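## Task

Transfer the sticky-note block from the desk to the counter. Every carton on the desk must stay off the floor, and the robot must neither topple nor finish leaning; either of those means failure.

## Robot and tools

ROBOT. The LinearBot has an omnidirectional base and a column roughly 1.7 m high. A carriage rides the column (lift_m) and holds two identical six-joint arms, each ending in a two-finger gripper. Arm bases sit about 0.57 m + lift_m above the floor; carriage parts hang some 0.15 m lower. A hand reaches 0.78 m from its shoulder but only about 0.38 m below its arm base. The hand is about 0.16 m long and 0.1 m wide (0.14 m when open); the wrist camera sticks out 0.11 m to one side of joint 6's axis; fingertips are about 0.005 m thick in the closing direction and 0.02 m wide. Parked joints 1-6: 0, 0.05, 0.05, 1.45, 0, 0; parked, the robot is about 0.85 m wide by 0.65 m long. Cameras: carriage_camera (fixed, facing forward, tilted about 20 degrees down), left_wrist_camera and right_wrist_camera (looking past the fingertips).

FRAMES. Base frame: origin on the floor below the base centre, x forward, y left, z up, metres. left_hand and right_hand report the midpoint between a hand's pads in this frame, plus quat_wxyz (base axes to hand axes; hand z runs along the fingers, fingers open along hand y; a hand pointing straight up with joints 1, 5, 6 at 0 gives (1, 0, 0, 0)). base_odometry is in the frame the base had at scene start, built only from wheel turns, so slip counts as travel; heading in rad, left positive, -3.142 to 3.142. Turns and long strafes can leave a degree or two of heading error.

move. Optional keys: base, joints, speeds, min_time_s, cameras. base holds exactly one relative command measured from the last reported base state: translate_m (metres, forward +, -2 to 2), strafe_m (metres, left +, -2 to 2) or rotate_rad (radians, counter-clockwise +, -6.3 to 6.3). joints is one object naming any joints of either arm with absolute targets: lift_m 0 to 1 m; jointN_rad per arm: joint1 -2.617 to 3.054 (yaw about vertical, 0 forward, + left), joint2 0 to 3.141 (shoulder; 0 upper arm level backward, 1.57 vertical, 3.14 level forward), joint3 0 to 3.141 (elbow; 0 folded, 3.14 straight), joint4 -1.57 to 1.57 (wrist pitch, + lifts fingertips), joint5 -1.57 to 1.57 (wrist yaw, + swings fingertips right), joint6 -2.094 to 2.094 (roll, + clockwise seen from forearm); left_gripper_m / right_gripper_m 0 to 0.093 m pad gap. Done tolerances: lift 0.004, j1 0.02, j2 0.105, j3 0.06, j4 0.04, j5 0.025, j6 0.02, gripper 0.004. speeds caps top speed for this call only: translate_m/strafe_m 0.02-0.5 m/s, rotate_rad 0.05-1.57 rad/s, lift_m 0.08-0.25 m/s (maxima are defaults). min_time_s 0.1-8 s sets a floor on each arm and gripper motion's duration. Actions cap at 15 s; a drive stops at 14 s (time_out). cameras: list of names, null/omitted/["all"] for all, [] for none. Unknown keys make a call invalid; out-of-range values get it refused, and a refusal or a stop skips the rest of that reply's move, wait and finished_scene calls. An empty move just reports.

wait: seconds 0-10, plus cameras; nothing new is commanded. zoom_image: camera plus region [x0, y0, x1, y1] in pixels from top-left, at most 504 by 504, on that camera's latest image. finished_scene: scene = current scene number; irreversible, and the goal must hold with the robot gone.

RESULTS. The pictures line lists image order. move reports done or the worst status. base_status/joint_status: done (for the base, wheels turned fully even if slipping), off_target (resting short, maybe still pushing), contact_stop or time_out (target dropped, holding), not_followed (self-collision check withheld arm targets; may retry until new targets or clearance), limit_stop_at_motor_heat (resend target). on_its_own lists uncommanded actions; its held at values are targets. Joints omitted from a call may still be pushing. motor_effort is percent of max, bracket = peak; errors are large. A falling lift_m effort while lowering means a hand rests on something. Joint torques wrap at ±28 N m for joints 1-3. Grippers read 0.000-0.003 when closed empty; on a hard part at full force they read up to 0.005 below (sometimes 0.002 above) its width. Commanding about 0.005 below first-touch reading gives full force; open well above the reading to release.

CAUTIONS. Hand readings run high, especially at long reach; 1 kg can sag a level hand 7-25 cm. Long unpaced arm moves can stray about 2 cm. Outstretched or loaded arms heat; MOTOR HOT appears at 75 C and at 100 C the arm goes limp for 30-60 s, dropping anything held; park to cool. Arms have no contact stop and keep pressing. Never let the arms collide or squeeze each other; to free withheld arms, resend one arm's readings with joint1 swung clear, then the other. Tipping risk rises with a high carriage, reaching or loaded arms, pushing, and abrupt stops; about 1.5 kg per hand stretched forward can topple it, and only images show a lean. Never reverse under a table edge into the column. After a blocked drive, back off about 0.2 m (or turn back); raise the lift if the carriage rests on something. Avoid drops, releasing moving objects, slams and hard pushes, and keep cartons on the desk. Loose objects may occasionally be nudged, and the simulation keeps running between calls.

Each tool is called as name([rows], argument=value, ...), one row to a line, values as JSON.

## Session

move()

Scene clock: 0.00 s.
Joint torques (N m): no reading
base_odometry: x=+0.000 y=+0.000 heading=+0.000
base_status: not commanded
joint_positions: lift_m=+0.300 left_joint1_rad=-0.010 left_joint2_rad=+0.044 left_joint3_rad=+0.048 left_joint4_rad=+1.430 left_joint5_rad=-0.008 left_joint6_rad=-0.004 left_gripper_m=+0.09396 right_joint1_rad=-0.011 right_joint2_rad=+0.047 right_joint3_rad=+0.039 right_joint4_rad=+1.421 right_joint5_rad=-0.003 right_joint6_rad=-0.048 right_gripper_m=+0.09396
joint_status: not commanded
motor_effort: lift_m=+29 drive_wheels=-1
left_hand: x=+0.2675 y=+0.3100 z=+1.2842 quat_wxyz=(+0.998, -0.004, +0.069, -0.007) (m; base frame)
right_hand: x=+0.2731 y=-0.3089 z=+1.2813 quat_wxyz=(+0.996, -0.003, +0.079, -0.029) (m; base frame)
pictures: carriage_camera, left_wrist_camera, right_wrist_camera
Images, in order (width x height): carriage_camera 504x504, left_wrist_camera 504x504, right_wrist_camera 504x504.

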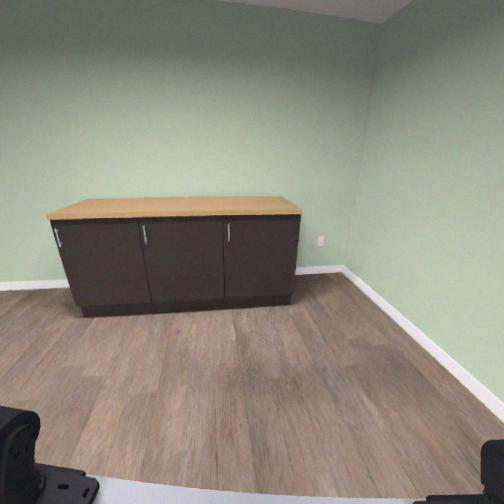

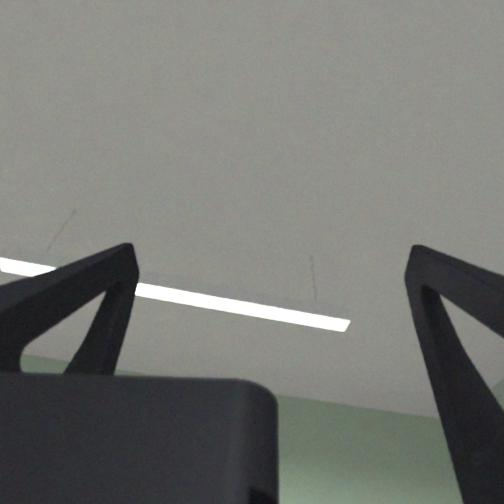

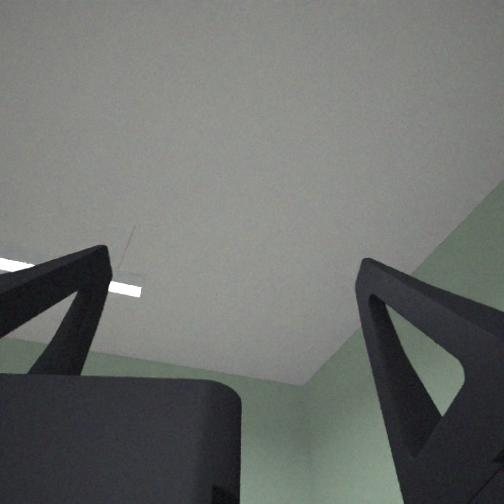

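move(base={"rotate_rad": 1.3}, cameras=["carriage_camera"])

move(base={"rotate_rad": 1.3}, cameras=["carriage_camera"])

move(base={"rotate_rad": 1.3}, cameras=["carriage_camera"])

Scene clock: 6.53 s.
Joint torques (N m): left_arm=[0.64 4.31 5.98 -0.21 -0.09 -0.04] | right_arm=[-0.05 4.27 7.16 -0.06 0 -0.12]
move: done
base_odometry: x=+0.000 y=+0.000 heading=+1.300
base_status: done
joint_positions: lift_m=+0.300 left_joint1_rad=-0.010 left_joint2_rad=+0.044 left_joint3_rad=+0.048 left_joint4_rad=+1.430 left_joint5_rad=-0.008 left_joint6_rad=-0.004 left_gripper_m=+0.09397 right_joint1_rad=-0.011 right_joint2_rad=+0.047 right_joint3_rad=+0.039 right_joint4_rad=+1.420 right_joint5_rad=-0.003 right_joint6_rad=-0.048 right_gripper_m=+0.09396
joint_status: not commanded
motor_effort: lift_m=+30(30) drive_wheels=+4(20)
left_hand: x=+0.2675 y=+0.3100 z=+1.2842 quat_wxyz=(+0.998, -0.004, +0.069, -0.007) (m; base frame)
right_hand: x=+0.2733 y=-0.3089 z=+1.2813 quat_wxyz=(+0.996, -0.003, +0.079, -0.029) (m; base frame)
pictures: carriage_camera
Images, in order (width x height): carriage_camera 504x504.

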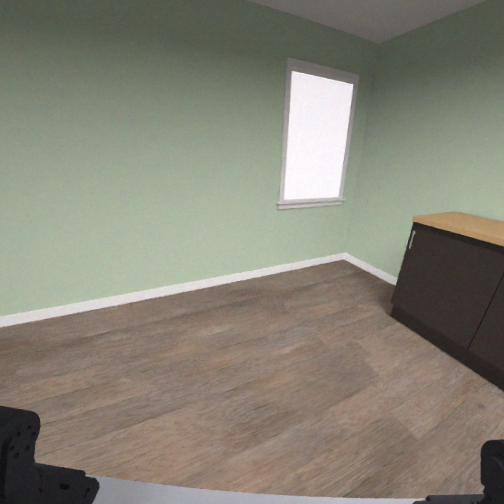

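Scene clock: 9.40 s.
Joint torques (N m): left_arm=[0.54 4.33 5.97 -0.21 -0.12 -0.07] | right_arm=[-0.02 4.22 7.17 -0.04 0.01 -0.12]
move: done
base_odometry: x=+0.000 y=+0.000 heading=+2.599
base_status: done
joint_positions: lift_m=+0.300 left_joint1_rad=-0.010 left_joint2_rad=+0.044 left_joint3_rad=+0.048 left_joint4_rad=+1.429 left_joint5_rad=-0.008 left_joint6_rad=-0.004 left_gripper_m=+0.09397 right_joint1_rad=-0.011 right_joint2_rad=+0.047 right_joint3_rad=+0.039 right_joint4_rad=+1.420 right_joint5_rad=-0.003 right_joint6_rad=-0.048 right_gripper_m=+0.09397
joint_status: not commanded
motor_effort: lift_m=+30(30) drive_wheels=+6(14)
left_hand: x=+0.2676 y=+0.3100 z=+1.2841 quat_wxyz=(+0.998, -0.004, +0.069, -0.007) (m; base frame)
right_hand: x=+0.2733 y=-0.3089 z=+1.2813 quat_wxyz=(+0.996, -0.003, +0.079, -0.029) (m; base frame)
pictures: carriage_camera
Images, in order (width x height): carriage_camera 504x504.

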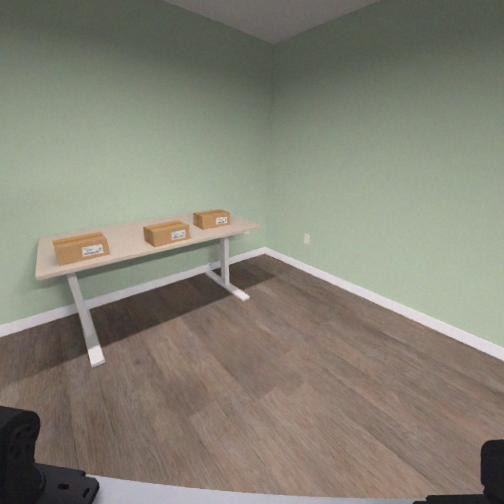

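Scene clock: 12.27 s.
Joint torques (N m): left_arm=[0.55 4.29 6.01 -0.2 -0.13 -0.05] | right_arm=[-0.06 4.25 7.2 -0.04 0.01 -0.12]
move: done
base_odometry: x=+0.000 y=+0.000 heading=-2.385
base_status: done
joint_positions: lift_m=+0.300 left_joint1_rad=-0.010 left_joint2_rad=+0.044 left_joint3_rad=+0.048 left_joint4_rad=+1.429 left_joint5_rad=-0.008 left_joint6_rad=-0.004 left_gripper_m=+0.09398 right_joint1_rad=-0.011 right_joint2_rad=+0.047 right_joint3_rad=+0.039 right_joint4_rad=+1.420 right_joint5_rad=-0.003 right_joint6_rad=-0.048 right_gripper_m=+0.09398
joint_status: not commanded
motor_effort: lift_m=+29(30) drive_wheels=+5(13)
left_hand: x=+0.2676 y=+0.3100 z=+1.2841 quat_wxyz=(+0.998, -0.004, +0.069, -0.007) (m; base frame)
right_hand: x=+0.2734 y=-0.3089 z=+1.2813 quat_wxyz=(+0.996, -0.003, +0.079, -0.029) (m; base frame)
pictures: carriage_camera
Images, in order (width x height): carriage_camera 504x504.

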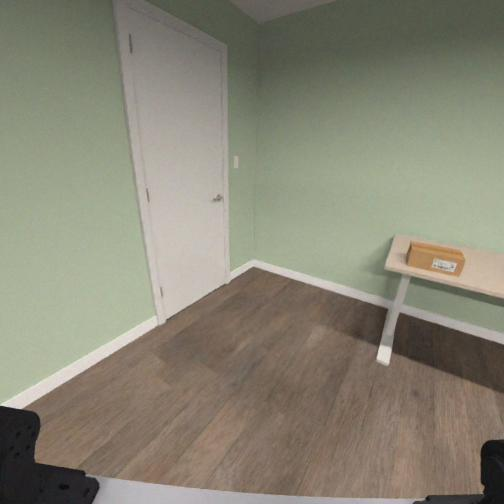

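move(base={"rotate_rad": -0.6}, joints={"lift_m": 0.6}, cameras=["carriage_camera"])

Scene clock: 35.83 s.
Joint torques (N m): left_arm=[0.51 4.29 5.96 -0.19 -0.11 -0.05] | right_arm=[-0.03 4.31 7.2 -0.04 0 -0.11]
move: done
base_odometry: x=+0.000 y=+0.000 heading=-2.983
base_status: done
joint_positions: lift_m=+0.600 left_joint1_rad=-0.010 left_joint2_rad=+0.044 left_joint3_rad=+0.048 left_joint4_rad=+1.429 left_joint5_rad=-0.008 left_joint6_rad=-0.004 left_gripper_m=+0.09398 right_joint1_rad=-0.011 right_joint2_rad=+0.047 right_joint3_rad=+0.039 right_joint4_rad=+1.420 right_joint5_rad=-0.003 right_joint6_rad=-0.048 right_gripper_m=+0.09398
joint_status: all done
motor_effort: lift_m=+31(38) drive_wheels=-14(16)
left_hand: x=+0.2677 y=+0.3100 z=+1.5840 quat_wxyz=(+0.998, -0.004, +0.069, -0.007) (m; base frame)
right_hand: x=+0.2734 y=-0.3089 z=+1.5812 quat_wxyz=(+0.996, -0.003, +0.079, -0.029) (m; base frame)
pictures: carriage_camera
Images, in order (width x height): carriage_camera 504x504.

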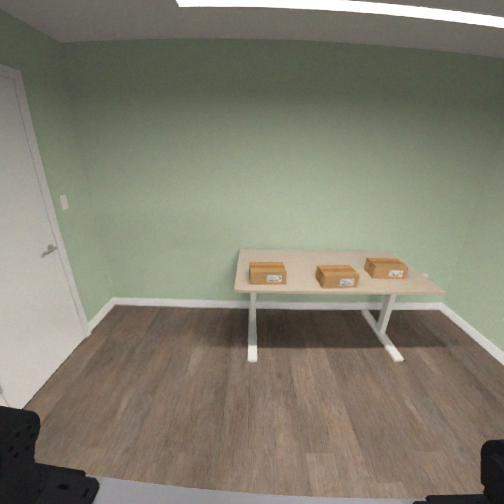

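zoom_image(camera="carriage_camera", region=[230, 230, 450, 310])

Scaled by 2.291 from the camera's 504x504 image, which has a finer 720x720 frame.

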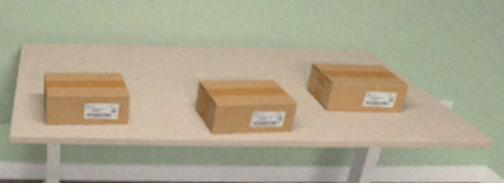

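move(base={"rotate_rad": -0.037}, joints={"lift_m": 1.0}, cameras=[])

move(base={"strafe_m": -0.6}, cameras=[])

move(base={"translate_m": 0.8}, cameras=["carriage_camera"])

Scene clock: 92.17 s.
Joint torques (N m): left_arm=[0.62 4.3 6 -0.21 -0.11 -0.05] | right_arm=[-0.01 4.26 7.23 -0.05 0 -0.12]
move: done
base_odometry: x=+0.000 y=+0.000 heading=-3.019
base_status: done
joint_positions: lift_m=+0.997 left_joint1_rad=-0.010 left_joint2_rad=+0.044 left_joint3_rad=+0.048 left_joint4_rad=+1.430 left_joint5_rad=-0.008 left_joint6_rad=-0.004 left_gripper_m=+0.09398 right_joint1_rad=-0.011 right_joint2_rad=+0.047 right_joint3_rad=+0.039 right_joint4_rad=+1.419 right_joint5_rad=-0.003 right_joint6_rad=-0.048 right_gripper_m=+0.09398
joint_status: all done
joint sent to its limit — lift_m, upper limit.
motor_effort: lift_m=+31(38) drive_wheels=+16(20)
left_hand: x=+0.2674 y=+0.3101 z=+1.9811 quat_wxyz=(+0.998, -0.004, +0.069, -0.007) (m; base frame)
right_hand: x=+0.2734 y=-0.3089 z=+1.9783 quat_wxyz=(+0.996, -0.003, +0.079, -0.029) (m; base frame)
pictures: none
No camera images: "cameras" was empty.

Scene clock: 95.67 s.
Joint torques (N m): left_arm=[0.42 4.31 5.93 -0.22 -0.11 -0.05] | right_arm=[-0.05 4.25 7.19 -0.04 0.01 -0.12]
move: done
base_odometry: x=-0.074 y=+0.596 heading=-3.019
base_status: done
joint_positions: lift_m=+0.997 left_joint1_rad=-0.009 left_joint2_rad=+0.044 left_joint3_rad=+0.048 left_joint4_rad=+1.430 left_joint5_rad=-0.008 left_joint6_rad=-0.004 left_gripper_m=+0.09398 right_joint1_rad=-0.010 right_joint2_rad=+0.047 right_joint3_rad=+0.039 right_joint4_rad=+1.419 right_joint5_rad=-0.003 right_joint6_rad=-0.048 right_gripper_m=+0.09398
joint_status: not commanded
motor_effort: lift_m=+31(31) drive_wheels=-4(21)
left_hand: x=+0.2673 y=+0.3100 z=+1.9812 quat_wxyz=(+0.998, -0.004, +0.068, -0.006) (m; base frame)
right_hand: x=+0.2735 y=-0.3089 z=+1.9782 quat_wxyz=(+0.996, -0.003, +0.080, -0.029) (m; base frame)
pictures: none
No camera images: "cameras" was empty.

Scene clock: 99.67 s.
Joint torques (N m): left_arm=[0.53 4.31 5.98 -0.17 -0.12 -0.05] | right_arm=[-0.03 4.27 7.2 0 0.01 -0.12]
move: done
base_odometry: x=-0.868 y=+0.499 heading=-3.019
base_status: done
joint_positions: lift_m=+0.997 left_joint1_rad=-0.009 left_joint2_rad=+0.044 left_joint3_rad=+0.048 left_joint4_rad=+1.428 left_joint5_rad=-0.008 left_joint6_rad=-0.004 left_gripper_m=+0.09398 right_joint1_rad=-0.010 right_joint2_rad=+0.047 right_joint3_rad=+0.039 right_joint4_rad=+1.416 right_joint5_rad=-0.003 right_joint6_rad=-0.048 right_gripper_m=+0.09398
joint_status: not commanded
motor_effort: lift_m=+31(31) drive_wheels=+3(16)
left_hand: x=+0.2678 y=+0.3100 z=+1.9811 quat_wxyz=(+0.998, -0.004, +0.069, -0.006) (m; base frame)
right_hand: x=+0.2742 y=-0.3089 z=+1.9781 quat_wxyz=(+0.996, -0.003, +0.081, -0.029) (m; base frame)
pictures: carriage_camera
Images, in order (width x height): carriage_camera 504x504.

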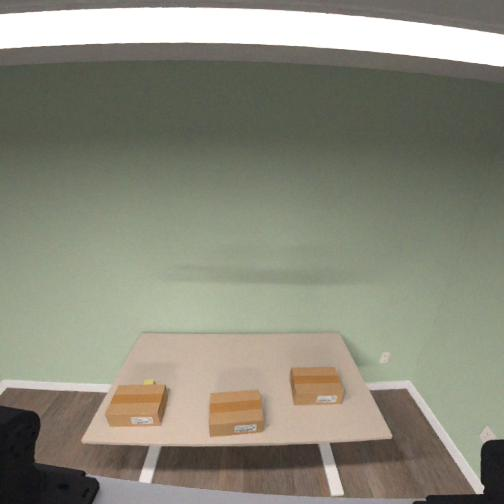

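zoom_image(camera="carriage_camera", region=[80, 320, 400, 460])

Scaled by 1.575 from the camera's 504x504 image, which has a finer 720x720 frame.

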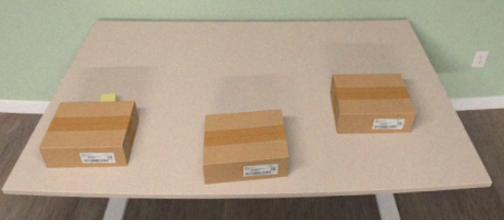

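move(base={"strafe_m": 0.31}, joints={"left_joint2_rad": 2.6, "left_joint3_rad": 1.8, "left_joint4_rad": -0.77, "left_joint1_rad": 0, "left_joint5_rad": 0, "left_joint6_rad": 0}, min_time_s=3, cameras=["carriage_camera", "left_wrist_camera"])

Scene clock: 164.63 s.
Joint torques (N m): left_arm=[0.91 -14.3 8.01 0.47 -0.04 0] | right_arm=[0.01 4.22 7.15 -0.01 0.01 -0.12]
move: done
base_odometry: x=-0.830 y=+0.191 heading=-3.020
base_status: done
joint_positions: lift_m=+0.997 left_joint1_rad=-0.004 left_joint2_rad=+2.580 left_joint3_rad=+1.780 left_joint4_rad=-0.754 left_joint5_rad=-0.007 left_joint6_rad=-0.004 left_gripper_m=+0.09398 right_joint1_rad=-0.011 right_joint2_rad=+0.047 right_joint3_rad=+0.039 right_joint4_rad=+1.416 right_joint5_rad=-0.003 right_joint6_rad=-0.048 right_gripper_m=+0.09398
joint_status: all done
motor_effort: lift_m=+31(31) drive_wheels=-4(11)
left_hand: x=+0.6942 y=+0.3085 z=+1.4259 quat_wxyz=(+0.009, +0.000, +1.000, +0.003) (m; base frame)
right_hand: x=+0.2742 y=-0.3090 z=+1.9781 quat_wxyz=(+0.996, -0.003, +0.081, -0.029) (m; base frame)
pictures: carriage_camera, left_wrist_camera
Images, in order (width x height): carriage_camera 504x504, left_wrist_camera 504x504.

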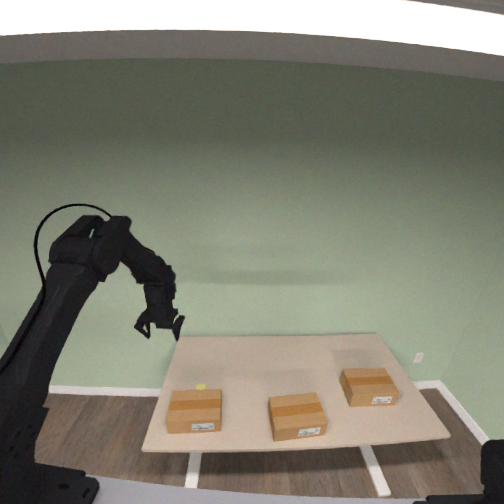

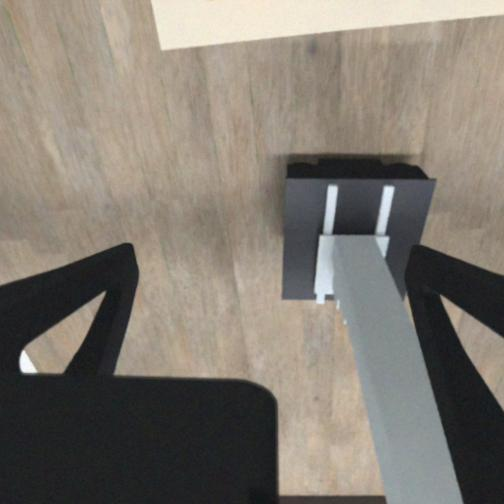

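move(base={"translate_m": 0.35}, cameras=["carriage_camera", "left_wrist_camera"])

Scene clock: 183.90 s.
Joint torques (N m): left_arm=[0.94 -14.24 7.99 0.5 -0.05 -0.01] | right_arm=[0.01 4.25 7.27 0.03 0.01 -0.12]
move: done
base_odometry: x=-1.178 y=+0.148 heading=-3.019
base_status: done
joint_positions: lift_m=+0.997 left_joint1_rad=-0.004 left_joint2_rad=+2.580 left_joint3_rad=+1.780 left_joint4_rad=-0.762 left_joint5_rad=-0.006 left_joint6_rad=-0.004 left_gripper_m=+0.09398 right_joint1_rad=-0.011 right_joint2_rad=+0.047 right_joint3_rad=+0.039 right_joint4_rad=+1.415 right_joint5_rad=-0.003 right_joint6_rad=-0.048 right_gripper_m=+0.09398
joint_status: not commanded
motor_effort: lift_m=+31(31) drive_wheels=-8(15)
left_hand: x=+0.6921 y=+0.3084 z=+1.4259 quat_wxyz=(+0.004, +0.000, +1.000, +0.003) (m; base frame)
right_hand: x=+0.2746 y=-0.3090 z=+1.9781 quat_wxyz=(+0.996, -0.003, +0.082, -0.029) (m; base frame)
pictures: carriage_camera, left_wrist_camera
Images, in order (width x height): carriage_camera 504x504, left_wrist_camera 504x504.

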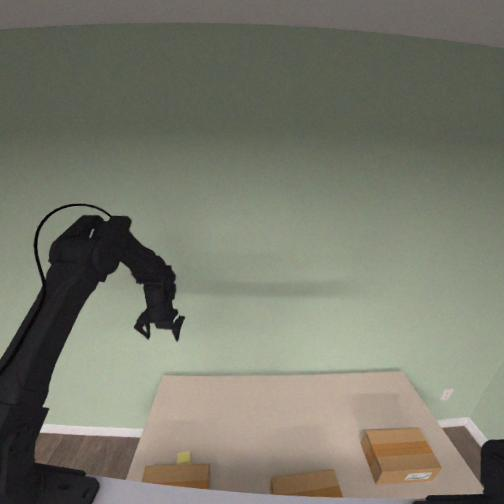

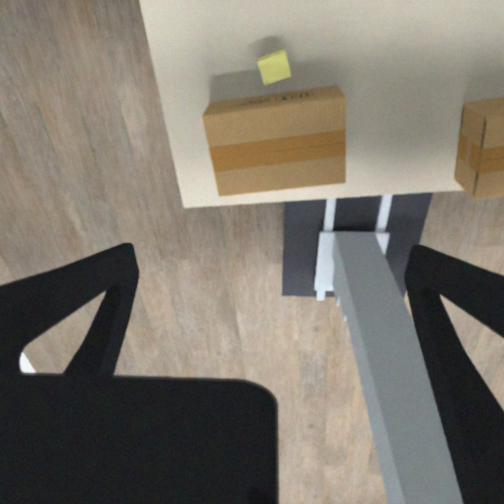

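zoom_image(camera="left_wrist_camera", region=[180, 20, 380, 220])

Scaled by 2.520 from the camera's 504x504 image, which has a finer 720x720 frame.

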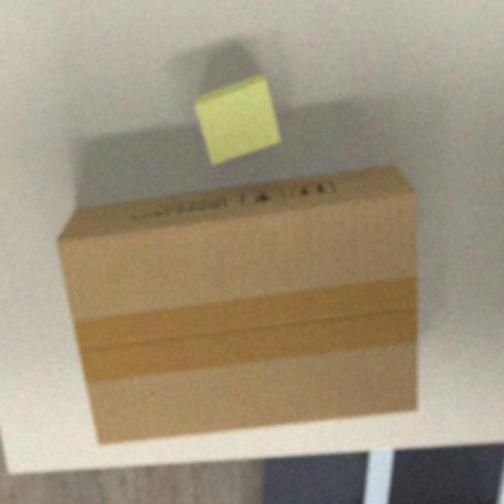

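move(base={"translate_m": 0.05}, joints={"lift_m": 0.62, "left_joint6_rad": -0.33, "left_joint4_rad": -0.79}, cameras=["carriage_camera", "left_wrist_camera"])

Scene clock: 210.70 s.
Joint torques (N m): left_arm=[0.87 -15.56 7.3 0.42 -0.09 -0.14] | right_arm=[-0.02 4.26 7.2 0.02 0.01 -0.12]
move: done
base_odometry: x=-1.227 y=+0.141 heading=-3.018
base_status: done
joint_positions: lift_m=+0.620 left_joint1_rad=-0.003 left_joint2_rad=+2.593 left_joint3_rad=+1.786 left_joint4_rad=-0.782 left_joint5_rad=-0.006 left_joint6_rad=-0.322 left_gripper_m=+0.09398 right_joint1_rad=-0.011 right_joint2_rad=+0.047 right_joint3_rad=+0.039 right_joint4_rad=+1.415 right_joint5_rad=-0.003 right_joint6_rad=-0.048 right_gripper_m=+0.09398
joint_status: all done
motor_effort: lift_m=+28(29) drive_wheels=-7(14)
left_hand: x=+0.6862 y=+0.3085 z=+1.0444 quat_wxyz=(-0.009, -0.158, +0.987, +0.004) (m; base frame)
right_hand: x=+0.2745 y=-0.3090 z=+1.6013 quat_wxyz=(+0.996, -0.003, +0.081, -0.029) (m; base frame)
pictures: carriage_camera, left_wrist_camera
Images, in order (width x height): carriage_camera 504x504, left_wrist_camera 504x504.

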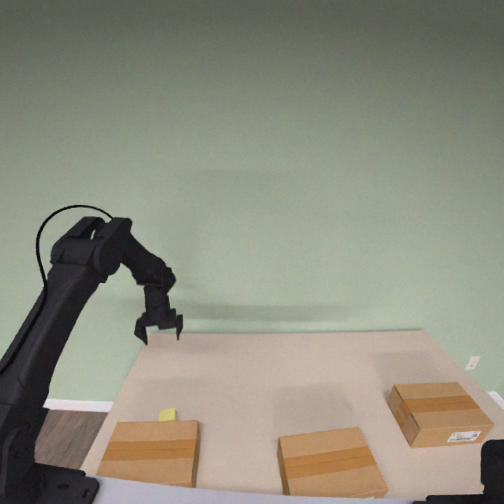

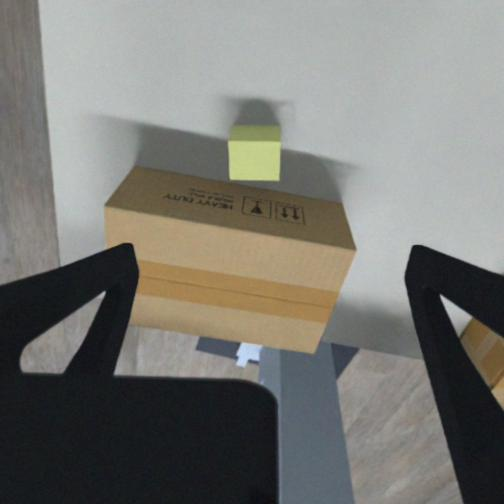

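move(base={"strafe_m": 0.018}, joints={"lift_m": 0.47}, cameras=["carriage_camera", "left_wrist_camera"])

Scene clock: 227.43 s.
Joint torques (N m): left_arm=[0.64 -15.58 7.05 0.47 -0.11 -0.15] | right_arm=[0.03 4.25 7.2 0.01 0 -0.12]
move: done
base_odometry: x=-1.225 y=+0.124 heading=-3.018
base_status: done
joint_positions: lift_m=+0.470 left_joint1_rad=+0.000 left_joint2_rad=+2.594 left_joint3_rad=+1.789 left_joint4_rad=-0.784 left_joint5_rad=-0.004 left_joint6_rad=-0.322 left_gripper_m=+0.09398 right_joint1_rad=-0.012 right_joint2_rad=+0.047 right_joint3_rad=+0.039 right_joint4_rad=+1.415 right_joint5_rad=-0.003 right_joint6_rad=-0.048 right_gripper_m=+0.09398
joint_status: all done
motor_effort: lift_m=+27(29) drive_wheels=+4(10)
left_hand: x=+0.6866 y=+0.3097 z=+0.8947 quat_wxyz=(-0.009, -0.160, +0.987, +0.004) (m; base frame)
right_hand: x=+0.2745 y=-0.3090 z=+1.4513 quat_wxyz=(+0.996, -0.003, +0.081, -0.030) (m; base frame)
pictures: carriage_camera, left_wrist_camera
Images, in order (width x height): carriage_camera 504x504, left_wrist_camera 504x504.

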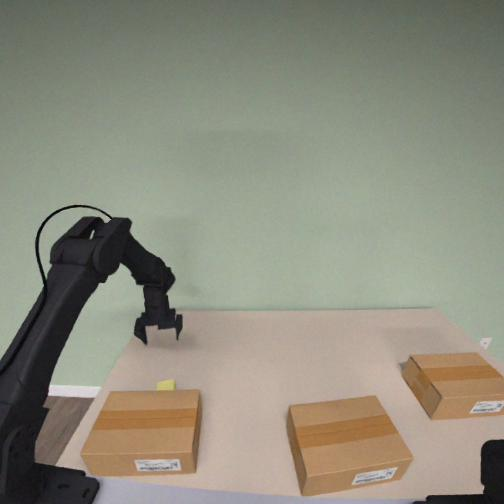

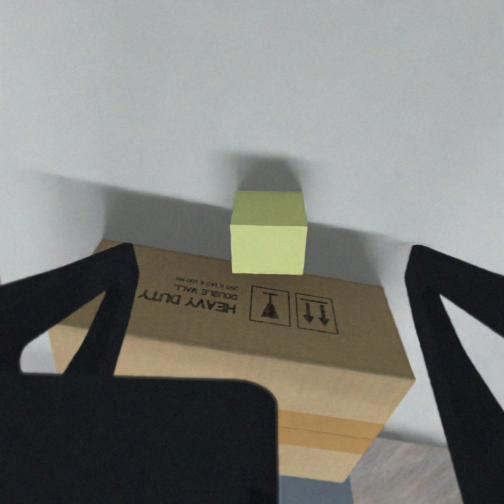

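move(base={"translate_m": -0.07}, cameras=["carriage_camera", "left_wrist_camera"])

Scene clock: 254.90 s.
Joint torques (N m): left_arm=[0.61 -15.71 7.04 0.45 -0.1 -0.13] | right_arm=[0.02 4.21 7.24 -0.01 0.01 -0.11]
move: done
base_odometry: x=-1.156 y=+0.132 heading=-3.018
base_status: done
joint_positions: lift_m=+0.470 left_joint1_rad=+0.000 left_joint2_rad=+2.594 left_joint3_rad=+1.789 left_joint4_rad=-0.785 left_joint5_rad=-0.004 left_joint6_rad=-0.322 left_gripper_m=+0.09398 right_joint1_rad=-0.012 right_joint2_rad=+0.047 right_joint3_rad=+0.039 right_joint4_rad=+1.417 right_joint5_rad=-0.003 right_joint6_rad=-0.048 right_gripper_m=+0.09398
joint_status: not commanded
motor_effort: lift_m=+27(28) drive_wheels=-4(15)
left_hand: x=+0.6863 y=+0.3097 z=+0.8947 quat_wxyz=(-0.009, -0.160, +0.987, +0.004) (m; base frame)
right_hand: x=+0.2740 y=-0.3090 z=+1.4514 quat_wxyz=(+0.996, -0.003, +0.081, -0.030) (m; base frame)
pictures: carriage_camera, left_wrist_camera
Images, in order (width x height): carriage_camera 504x504, left_wrist_camera 504x504.

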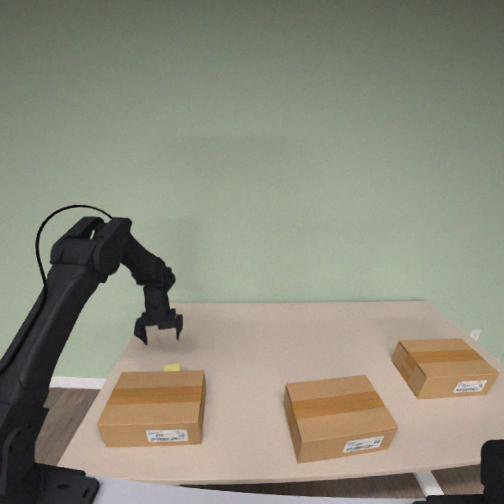

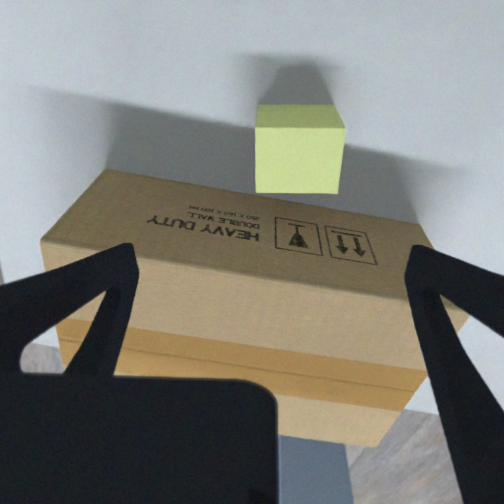

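move(base={"strafe_m": -0.022}, joints={"lift_m": 0.37}, cameras=["carriage_camera", "left_wrist_camera"])

Scene clock: 291.53 s.
Joint torques (N m): left_arm=[0.68 -15.8 7.09 0.48 -0.11 -0.14] | right_arm=[-0.03 4.26 7.21 -0.01 0.01 -0.12]
move: done
base_odometry: x=-1.158 y=+0.154 heading=-3.018
base_status: done
joint_positions: lift_m=+0.370 left_joint1_rad=-0.002 left_joint2_rad=+2.596 left_joint3_rad=+1.791 left_joint4_rad=-0.787 left_joint5_rad=-0.003 left_joint6_rad=-0.322 left_gripper_m=+0.09398 right_joint1_rad=-0.011 right_joint2_rad=+0.047 right_joint3_rad=+0.039 right_joint4_rad=+1.417 right_joint5_rad=-0.003 right_joint6_rad=-0.048 right_gripper_m=+0.09398
joint_status: all done
motor_effort: lift_m=+28(28) drive_wheels=-1(8)
left_hand: x=+0.6862 y=+0.3087 z=+0.7943 quat_wxyz=(-0.010, -0.159, +0.987, +0.003) (m; base frame)
right_hand: x=+0.2740 y=-0.3090 z=+1.3514 quat_wxyz=(+0.996, -0.003, +0.081, -0.029) (m; base frame)
pictures: carriage_camera, left_wrist_camera
Images, in order (width x height): carriage_camera 504x504, left_wrist_camera 504x504.

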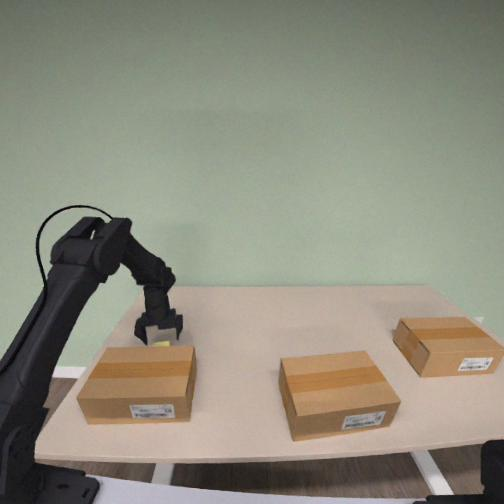

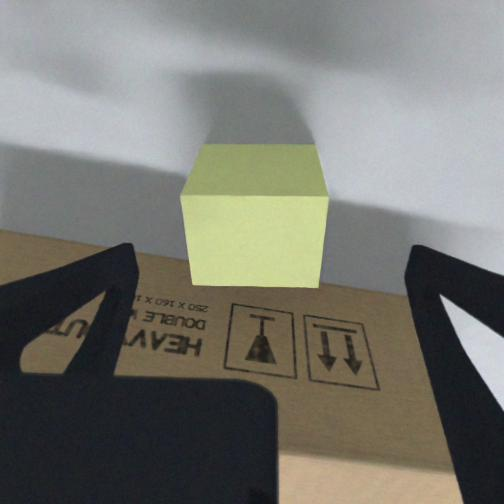

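move(base={"strafe_m": 0.009}, joints={"lift_m": 0.325}, speeds={"lift_m": 0.1}, cameras=["carriage_camera", "left_wrist_camera"])

Scene clock: 302.13 s.
Joint torques (N m): left_arm=[0.42 -15.83 6.79 0.48 -0.11 -0.13] | right_arm=[0.06 4.26 7.2 -0.03 0.01 -0.12]
move: done
base_odometry: x=-1.157 y=+0.145 heading=-3.019
base_status: done
joint_positions: lift_m=+0.325 left_joint1_rad=+0.002 left_joint2_rad=+2.596 left_joint3_rad=+1.791 left_joint4_rad=-0.787 left_joint5_rad=-0.003 left_joint6_rad=-0.322 left_gripper_m=+0.09398 right_joint1_rad=-0.012 right_joint2_rad=+0.047 right_joint3_rad=+0.039 right_joint4_rad=+1.418 right_joint5_rad=-0.003 right_joint6_rad=-0.048 right_gripper_m=+0.09398
joint_status: all done
motor_effort: lift_m=+27(29) drive_wheels=-4(10)
left_hand: x=+0.6863 y=+0.3105 z=+0.7493 quat_wxyz=(-0.010, -0.161, +0.987, +0.003) (m; base frame)
right_hand: x=+0.2737 y=-0.3090 z=+1.3064 quat_wxyz=(+0.996, -0.003, +0.080, -0.030) (m; base frame)
pictures: carriage_camera, left_wrist_camera
Images, in order (width x height): carriage_camera 504x504, left_wrist_camera 504x504.

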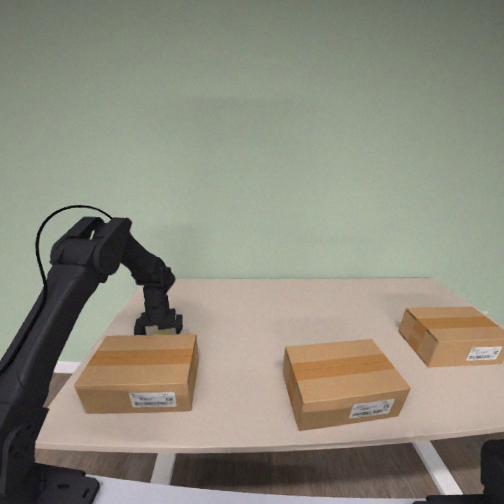

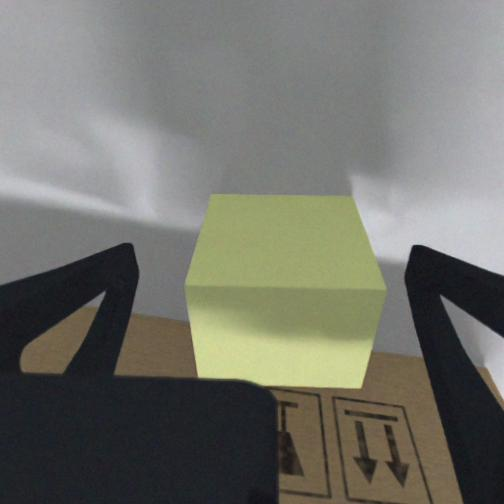

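move(base={"translate_m": -0.014}, cameras=["left_wrist_camera"])

move(joints={"left_gripper_m": 0.046}, min_time_s=2, cameras=["left_wrist_camera"])

Scene clock: 311.87 s.
Joint torques (N m): left_arm=[0.34 -15.87 6.8 0.47 -0.11 -0.13] | right_arm=[0.03 4.23 7.24 -0.03 0 -0.12]
move: done
base_odometry: x=-1.143 y=+0.147 heading=-3.019
base_status: done
joint_positions: lift_m=+0.325 left_joint1_rad=+0.002 left_joint2_rad=+2.596 left_joint3_rad=+1.791 left_joint4_rad=-0.787 left_joint5_rad=-0.003 left_joint6_rad=-0.322 left_gripper_m=+0.09398 right_joint1_rad=-0.012 right_joint2_rad=+0.047 right_joint3_rad=+0.039 right_joint4_rad=+1.419 right_joint5_rad=-0.003 right_joint6_rad=-0.048 right_gripper_m=+0.09398
joint_status: not commanded
motor_effort: lift_m=+28(28) drive_wheels=-4(9)
left_hand: x=+0.6863 y=+0.3105 z=+0.7493 quat_wxyz=(-0.010, -0.161, +0.987, +0.003) (m; base frame)
right_hand: x=+0.2736 y=-0.3090 z=+1.3064 quat_wxyz=(+0.996, -0.003, +0.080, -0.030) (m; base frame)
pictures: left_wrist_camera
Images, in order (width x height): left_wrist_camera 504x504.

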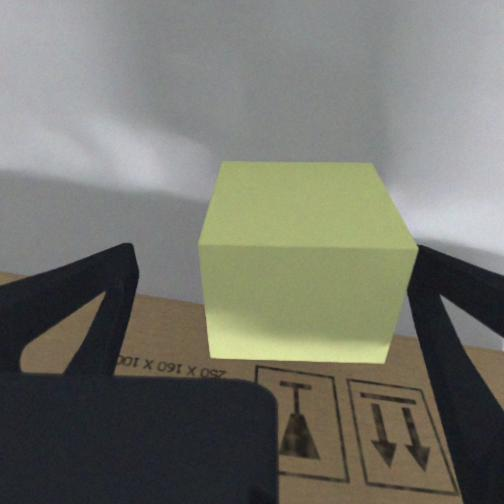

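Scene clock: 314.17 s.
Joint torques (N m): left_arm=[0.47 -15.84 6.84 0.47 -0.13 -0.13] | right_arm=[0.02 4.26 7.16 -0.04 0.01 -0.11]
move: off_target
base_odometry: x=-1.143 y=+0.147 heading=-3.019
base_status: not commanded
joint_positions: lift_m=+0.325 left_joint1_rad=+0.002 left_joint2_rad=+2.596 left_joint3_rad=+1.791 left_joint4_rad=-0.787 left_joint5_rad=-0.002 left_joint6_rad=-0.322 left_gripper_m=+0.05108 right_joint1_rad=-0.012 right_joint2_rad=+0.047 right_joint3_rad=+0.039 right_joint4_rad=+1.419 right_joint5_rad=-0.003 right_joint6_rad=-0.048 right_gripper_m=+0.09398
joint_status: left_gripper_m off_target (ended at +0.05110, target +0.04600)
motor_effort: lift_m=+28(28) drive_wheels=-4(5)
left_hand: x=+0.6863 y=+0.3102 z=+0.7493 quat_wxyz=(-0.010, -0.161, +0.987, +0.003) (m; base frame)
right_hand: x=+0.2736 y=-0.3090 z=+1.3064 quat_wxyz=(+0.996, -0.003, +0.080, -0.030) (m; base frame)
pictures: left_wrist_camera
Images, in order (width x height): left_wrist_camera 504x504.

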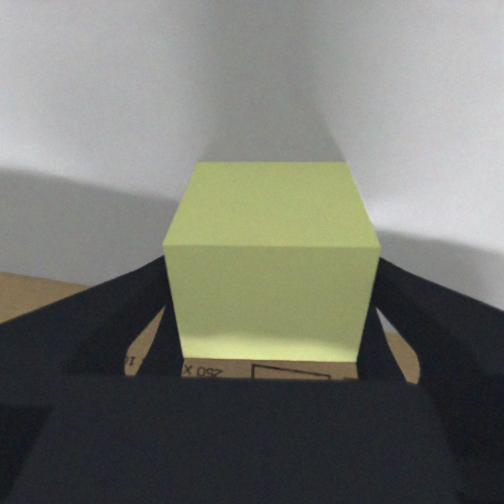

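move(joints={"lift_m": 0.5}, cameras=["left_wrist_camera"])

move(base={"translate_m": -0.5}, cameras=[])

move(base={"rotate_rad": 3.14}, joints={"lift_m": 0.6}, cameras=["carriage_camera", "left_wrist_camera"])

Scene clock: 325.87 s.
Joint torques (N m): left_arm=[0.43 -16.05 6.86 0.46 -0.12 -0.14] | right_arm=[0.05 4.26 7.21 -0.02 0.01 -0.12]
move: done
base_odometry: x=-1.143 y=+0.147 heading=-3.019
base_status: not commanded
joint_positions: lift_m=+0.500 left_joint1_rad=+0.002 left_joint2_rad=+2.600 left_joint3_rad=+1.792 left_joint4_rad=-0.787 left_joint5_rad=-0.002 left_joint6_rad=-0.322 left_gripper_m=+0.05107 right_joint1_rad=-0.012 right_joint2_rad=+0.047 right_joint3_rad=+0.039 right_joint4_rad=+1.419 right_joint5_rad=-0.003 right_joint6_rad=-0.048 right_gripper_m=+0.09398
joint_status: all done
motor_effort: lift_m=+31(39) drive_wheels=-3(4)
left_hand: x=+0.6856 y=+0.3102 z=+0.9226 quat_wxyz=(-0.012, -0.161, +0.987, +0.003) (m; base frame)
right_hand: x=+0.2736 y=-0.3090 z=+1.4811 quat_wxyz=(+0.996, -0.003, +0.080, -0.030) (m; base frame)
pictures: left_wrist_camera
Images, in order (width x height): left_wrist_camera 504x504.

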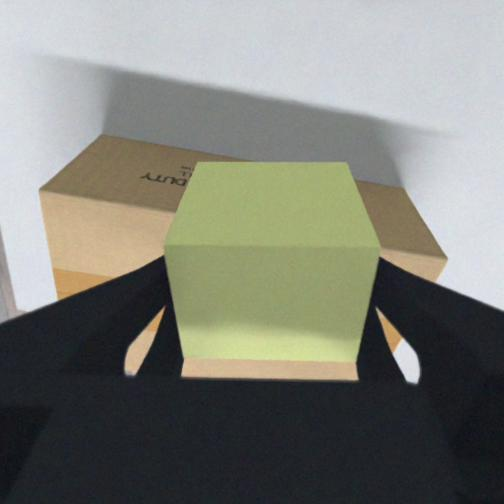

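Scene clock: 329.00 s.
Joint torques (N m): left_arm=[0.5 -16.29 6.75 0.48 -0.12 -0.14] | right_arm=[0.01 4.22 7.2 -0.06 0 -0.11]
move: done
base_odometry: x=-0.647 y=+0.208 heading=-3.019
base_status: done
joint_positions: lift_m=+0.500 left_joint1_rad=+0.002 left_joint2_rad=+2.600 left_joint3_rad=+1.792 left_joint4_rad=-0.788 left_joint5_rad=-0.002 left_joint6_rad=-0.322 left_gripper_m=+0.05107 right_joint1_rad=-0.012 right_joint2_rad=+0.047 right_joint3_rad=+0.039 right_joint4_rad=+1.421 right_joint5_rad=-0.003 right_joint6_rad=-0.048 right_gripper_m=+0.09398
joint_status: not commanded
motor_effort: lift_m=+31(31) drive_wheels=-3(12)
left_hand: x=+0.6855 y=+0.3102 z=+0.9226 quat_wxyz=(-0.012, -0.161, +0.987, +0.003) (m; base frame)
right_hand: x=+0.2731 y=-0.3090 z=+1.4812 quat_wxyz=(+0.996, -0.003, +0.079, -0.030) (m; base frame)
pictures: none
No camera images: "cameras" was empty.

Scene clock: 333.27 s.
Joint torques (N m): left_arm=[0.36 -16.32 6.67 0.42 -0.11 -0.16] | right_arm=[-0.02 4.25 7.19 -0.01 0.02 -0.12]
move: done
base_odometry: x=-0.647 y=+0.208 heading=+0.121
base_status: done
joint_positions: lift_m=+0.600 left_joint1_rad=+0.003 left_joint2_rad=+2.601 left_joint3_rad=+1.793 left_joint4_rad=-0.782 left_joint5_rad=-0.003 left_joint6_rad=-0.322 left_gripper_m=+0.05105 right_joint1_rad=-0.012 right_joint2_rad=+0.047 right_joint3_rad=+0.039 right_joint4_rad=+1.418 right_joint5_rad=-0.003 right_joint6_rad=-0.048 right_gripper_m=+0.09400
joint_status: all done
motor_effort: lift_m=+31(38) drive_wheels=+7(19)
left_hand: x=+0.6870 y=+0.3109 z=+1.0223 quat_wxyz=(-0.009, -0.162, +0.987, +0.003) (m; base frame)
right_hand: x=+0.2737 y=-0.3090 z=+1.5811 quat_wxyz=(+0.996, -0.003, +0.080, -0.030) (m; base frame)
pictures: carriage_camera, left_wrist_camera
Images, in order (width x height): carriage_camera 504x504, left_wrist_camera 504x504.

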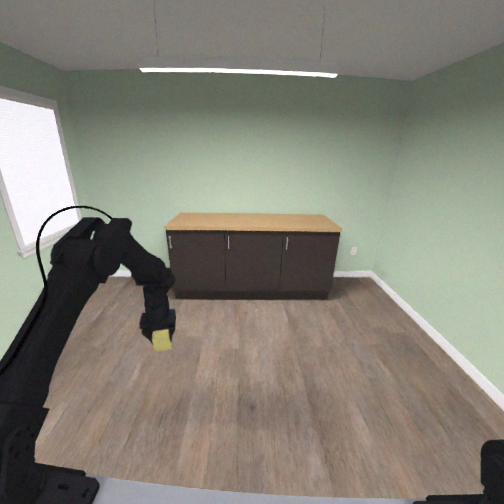

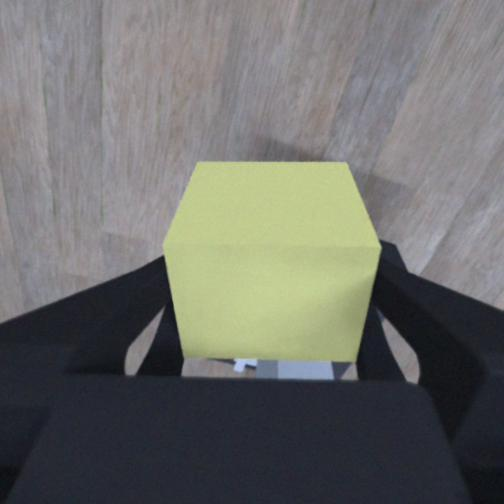

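move(base={"translate_m": 1.9}, joints={"lift_m": 0.7}, cameras=["carriage_camera", "left_wrist_camera"])

Scene clock: 345.20 s.
Joint torques (N m): left_arm=[0.42 -16.36 6.65 0.5 -0.11 -0.14] | right_arm=[-0.01 4.23 7.17 -0.03 0.01 -0.12]
move: done
base_odometry: x=+1.238 y=+0.441 heading=+0.122
base_status: done
joint_positions: lift_m=+0.700 left_joint1_rad=+0.002 left_joint2_rad=+2.602 left_joint3_rad=+1.793 left_joint4_rad=-0.789 left_joint5_rad=-0.003 left_joint6_rad=-0.322 left_gripper_m=+0.05105 right_joint1_rad=-0.012 right_joint2_rad=+0.047 right_joint3_rad=+0.039 right_joint4_rad=+1.419 right_joint5_rad=-0.003 right_joint6_rad=-0.048 right_gripper_m=+0.09400
joint_status: all done
motor_effort: lift_m=+31(38) drive_wheels=-12(24)
left_hand: x=+0.6851 y=+0.3106 z=+1.1221 quat_wxyz=(-0.013, -0.161, +0.987, +0.004) (m; base frame)
right_hand: x=+0.2735 y=-0.3090 z=+1.6812 quat_wxyz=(+0.996, -0.003, +0.080, -0.030) (m; base frame)
pictures: carriage_camera, left_wrist_camera
Images, in order (width x height): carriage_camera 504x504, left_wrist_camera 504x504.

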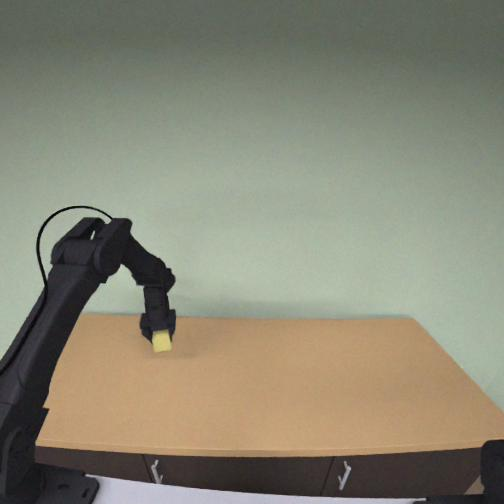

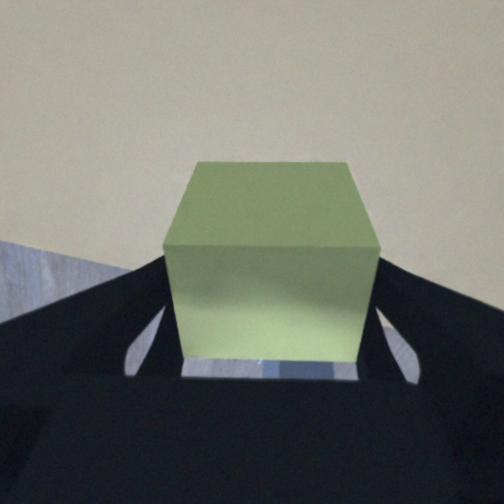

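move(joints={"lift_m": 0.6}, cameras=["carriage_camera", "left_wrist_camera"])

Scene clock: 355.37 s.
Joint torques (N m): left_arm=[0.38 -16.5 6.43 0.48 -0.11 -0.13] | right_arm=[0.03 4.27 7.19 -0.04 0 -0.12]
move: done
base_odometry: x=+1.238 y=+0.441 heading=+0.122
base_status: not commanded
joint_positions: lift_m=+0.600 left_joint1_rad=+0.002 left_joint2_rad=+2.602 left_joint3_rad=+1.793 left_joint4_rad=-0.789 left_joint5_rad=-0.003 left_joint6_rad=-0.322 left_gripper_m=+0.05105 right_joint1_rad=-0.012 right_joint2_rad=+0.047 right_joint3_rad=+0.039 right_joint4_rad=+1.419 right_joint5_rad=-0.003 right_joint6_rad=-0.048 right_gripper_m=+0.09400
joint_status: all done
motor_effort: lift_m=+28(28) drive_wheels=-9(12)
left_hand: x=+0.6849 y=+0.3106 z=+1.0220 quat_wxyz=(-0.013, -0.161, +0.987, +0.004) (m; base frame)
right_hand: x=+0.2735 y=-0.3090 z=+1.5814 quat_wxyz=(+0.996, -0.003, +0.080, -0.030) (m; base frame)
pictures: carriage_camera, left_wrist_camera
Images, in order (width x height): carriage_camera 504x504, left_wrist_camera 504x504.

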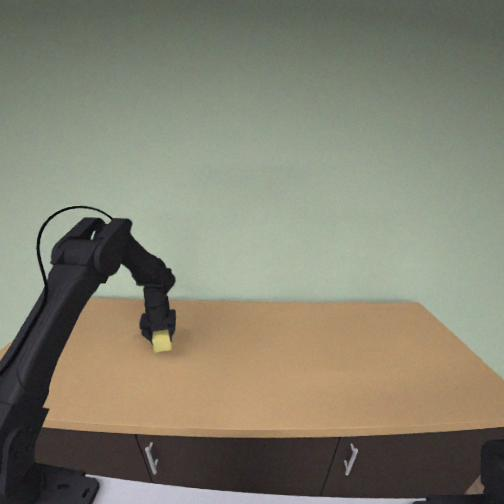

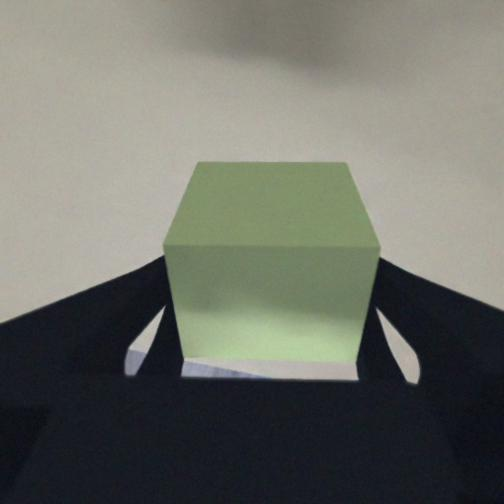

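move(joints={"lift_m": 0.535}, cameras=["carriage_camera", "left_wrist_camera"])

zoom_image(camera="carriage_camera", region=[100, 280, 260, 400])

Scene clock: 375.10 s.
Joint torques (N m): left_arm=[0.4 -16.51 6.56 0.49 -0.11 -0.13] | right_arm=[0.03 4.25 7.21 -0.03 0 -0.11]
move: done
base_odometry: x=+1.238 y=+0.441 heading=+0.122
base_status: not commanded
joint_positions: lift_m=+0.535 left_joint1_rad=+0.002 left_joint2_rad=+2.603 left_joint3_rad=+1.793 left_joint4_rad=-0.789 left_joint5_rad=-0.003 left_joint6_rad=-0.322 left_gripper_m=+0.05105 right_joint1_rad=-0.012 right_joint2_rad=+0.047 right_joint3_rad=+0.039 right_joint4_rad=+1.419 right_joint5_rad=-0.003 right_joint6_rad=-0.048 right_gripper_m=+0.09400
joint_status: all done
motor_effort: lift_m=+28(29) drive_wheels=-10(12)
left_hand: x=+0.6849 y=+0.3106 z=+0.9567 quat_wxyz=(-0.013, -0.161, +0.987, +0.004) (m; base frame)
right_hand: x=+0.2735 y=-0.3090 z=+1.5165 quat_wxyz=(+0.996, -0.003, +0.080, -0.030) (m; base frame)
pictures: carriage_camera, left_wrist_camera
Images, in order (width x height): carriage_camera 504x504, left_wrist_camera 504x504.

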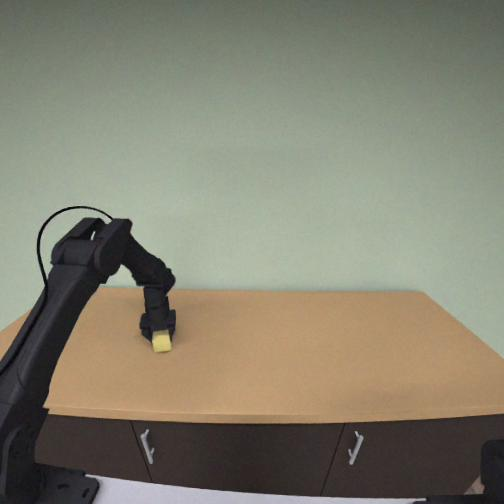

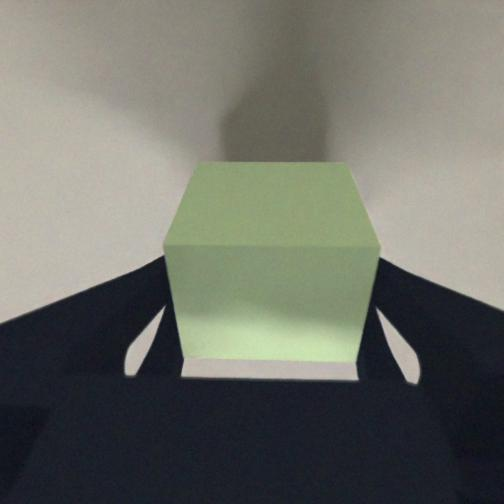

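Scaled by 3.150 from the camera's 504x504 image, which has a finer 720x720 frame.

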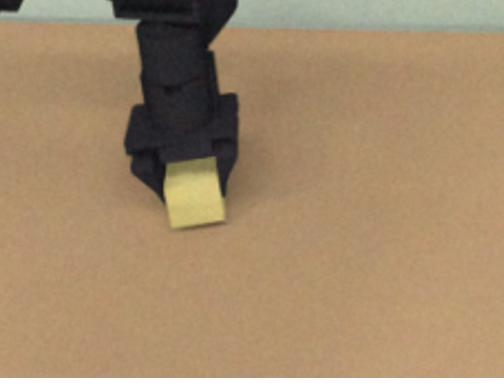

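move(joints={"lift_m": 0.52}, speeds={"lift_m": 0.08}, cameras=["left_wrist_camera"])

move(joints={"lift_m": 0.51}, speeds={"lift_m": 0.08}, cameras=["left_wrist_camera"])

Scene clock: 379.90 s.
Joint torques (N m): left_arm=[0.49 -16.62 6.71 0.43 -0.11 -0.13] | right_arm=[0.05 4.29 7.12 -0.04 0.01 -0.12]
move: done
base_odometry: x=+1.238 y=+0.441 heading=+0.122
base_status: not commanded
joint_positions: lift_m=+0.520 left_joint1_rad=+0.002 left_joint2_rad=+2.604 left_joint3_rad=+1.793 left_joint4_rad=-0.789 left_joint5_rad=-0.003 left_joint6_rad=-0.322 left_gripper_m=+0.05105 right_joint1_rad=-0.012 right_joint2_rad=+0.047 right_joint3_rad=+0.039 right_joint4_rad=+1.419 right_joint5_rad=-0.003 right_joint6_rad=-0.048 right_gripper_m=+0.09400
joint_status: all done
motor_effort: lift_m=+28(29) drive_wheels=+7(11)
left_hand: x=+0.6848 y=+0.3106 z=+0.9415 quat_wxyz=(-0.014, -0.161, +0.987, +0.004) (m; base frame)
right_hand: x=+0.2735 y=-0.3090 z=+1.5014 quat_wxyz=(+0.996, -0.003, +0.080, -0.030) (m; base frame)
pictures: left_wrist_camera
Images, in order (width x height): left_wrist_camera 504x504.

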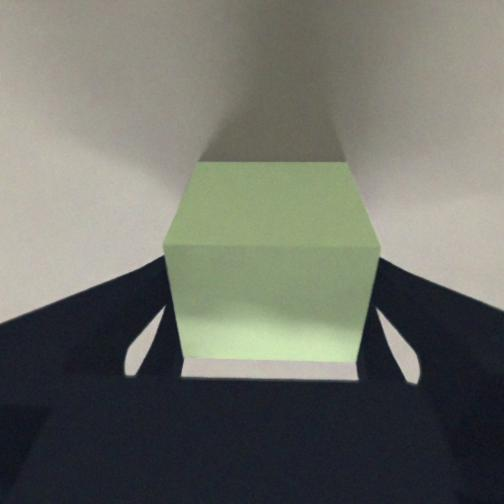

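Scene clock: 380.40 s.
Joint torques (N m): left_arm=[0.4 -15.21 6.17 0.65 -0.09 -0.13] | right_arm=[0.03 4.29 7.16 -0.04 0.01 -0.11]
move: done
base_odometry: x=+1.238 y=+0.441 heading=+0.122
base_status: not commanded
joint_positions: lift_m=+0.510 left_joint1_rad=+0.002 left_joint2_rad=+2.590 left_joint3_rad=+1.798 left_joint4_rad=-0.802 left_joint5_rad=-0.002 left_joint6_rad=-0.322 left_gripper_m=+0.05105 right_joint1_rad=-0.012 right_joint2_rad=+0.047 right_joint3_rad=+0.039 right_joint4_rad=+1.419 right_joint5_rad=-0.003 right_joint6_rad=-0.048 right_gripper_m=+0.09400
joint_status: all done
motor_effort: lift_m=+25(27) drive_wheels=+8(14)
left_hand: x=+0.6866 y=+0.3104 z=+0.9387 quat_wxyz=(-0.011, -0.161, +0.987, +0.003) (m; base frame)
right_hand: x=+0.2735 y=-0.3090 z=+1.4916 quat_wxyz=(+0.996, -0.003, +0.080, -0.030) (m; base frame)
pictures: left_wrist_camera
Images, in order (width x height): left_wrist_camera 504x504.

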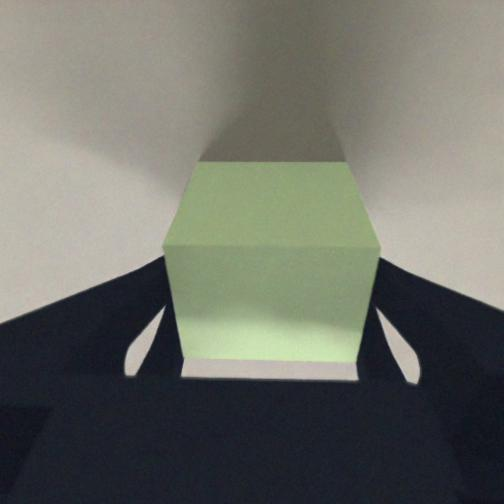

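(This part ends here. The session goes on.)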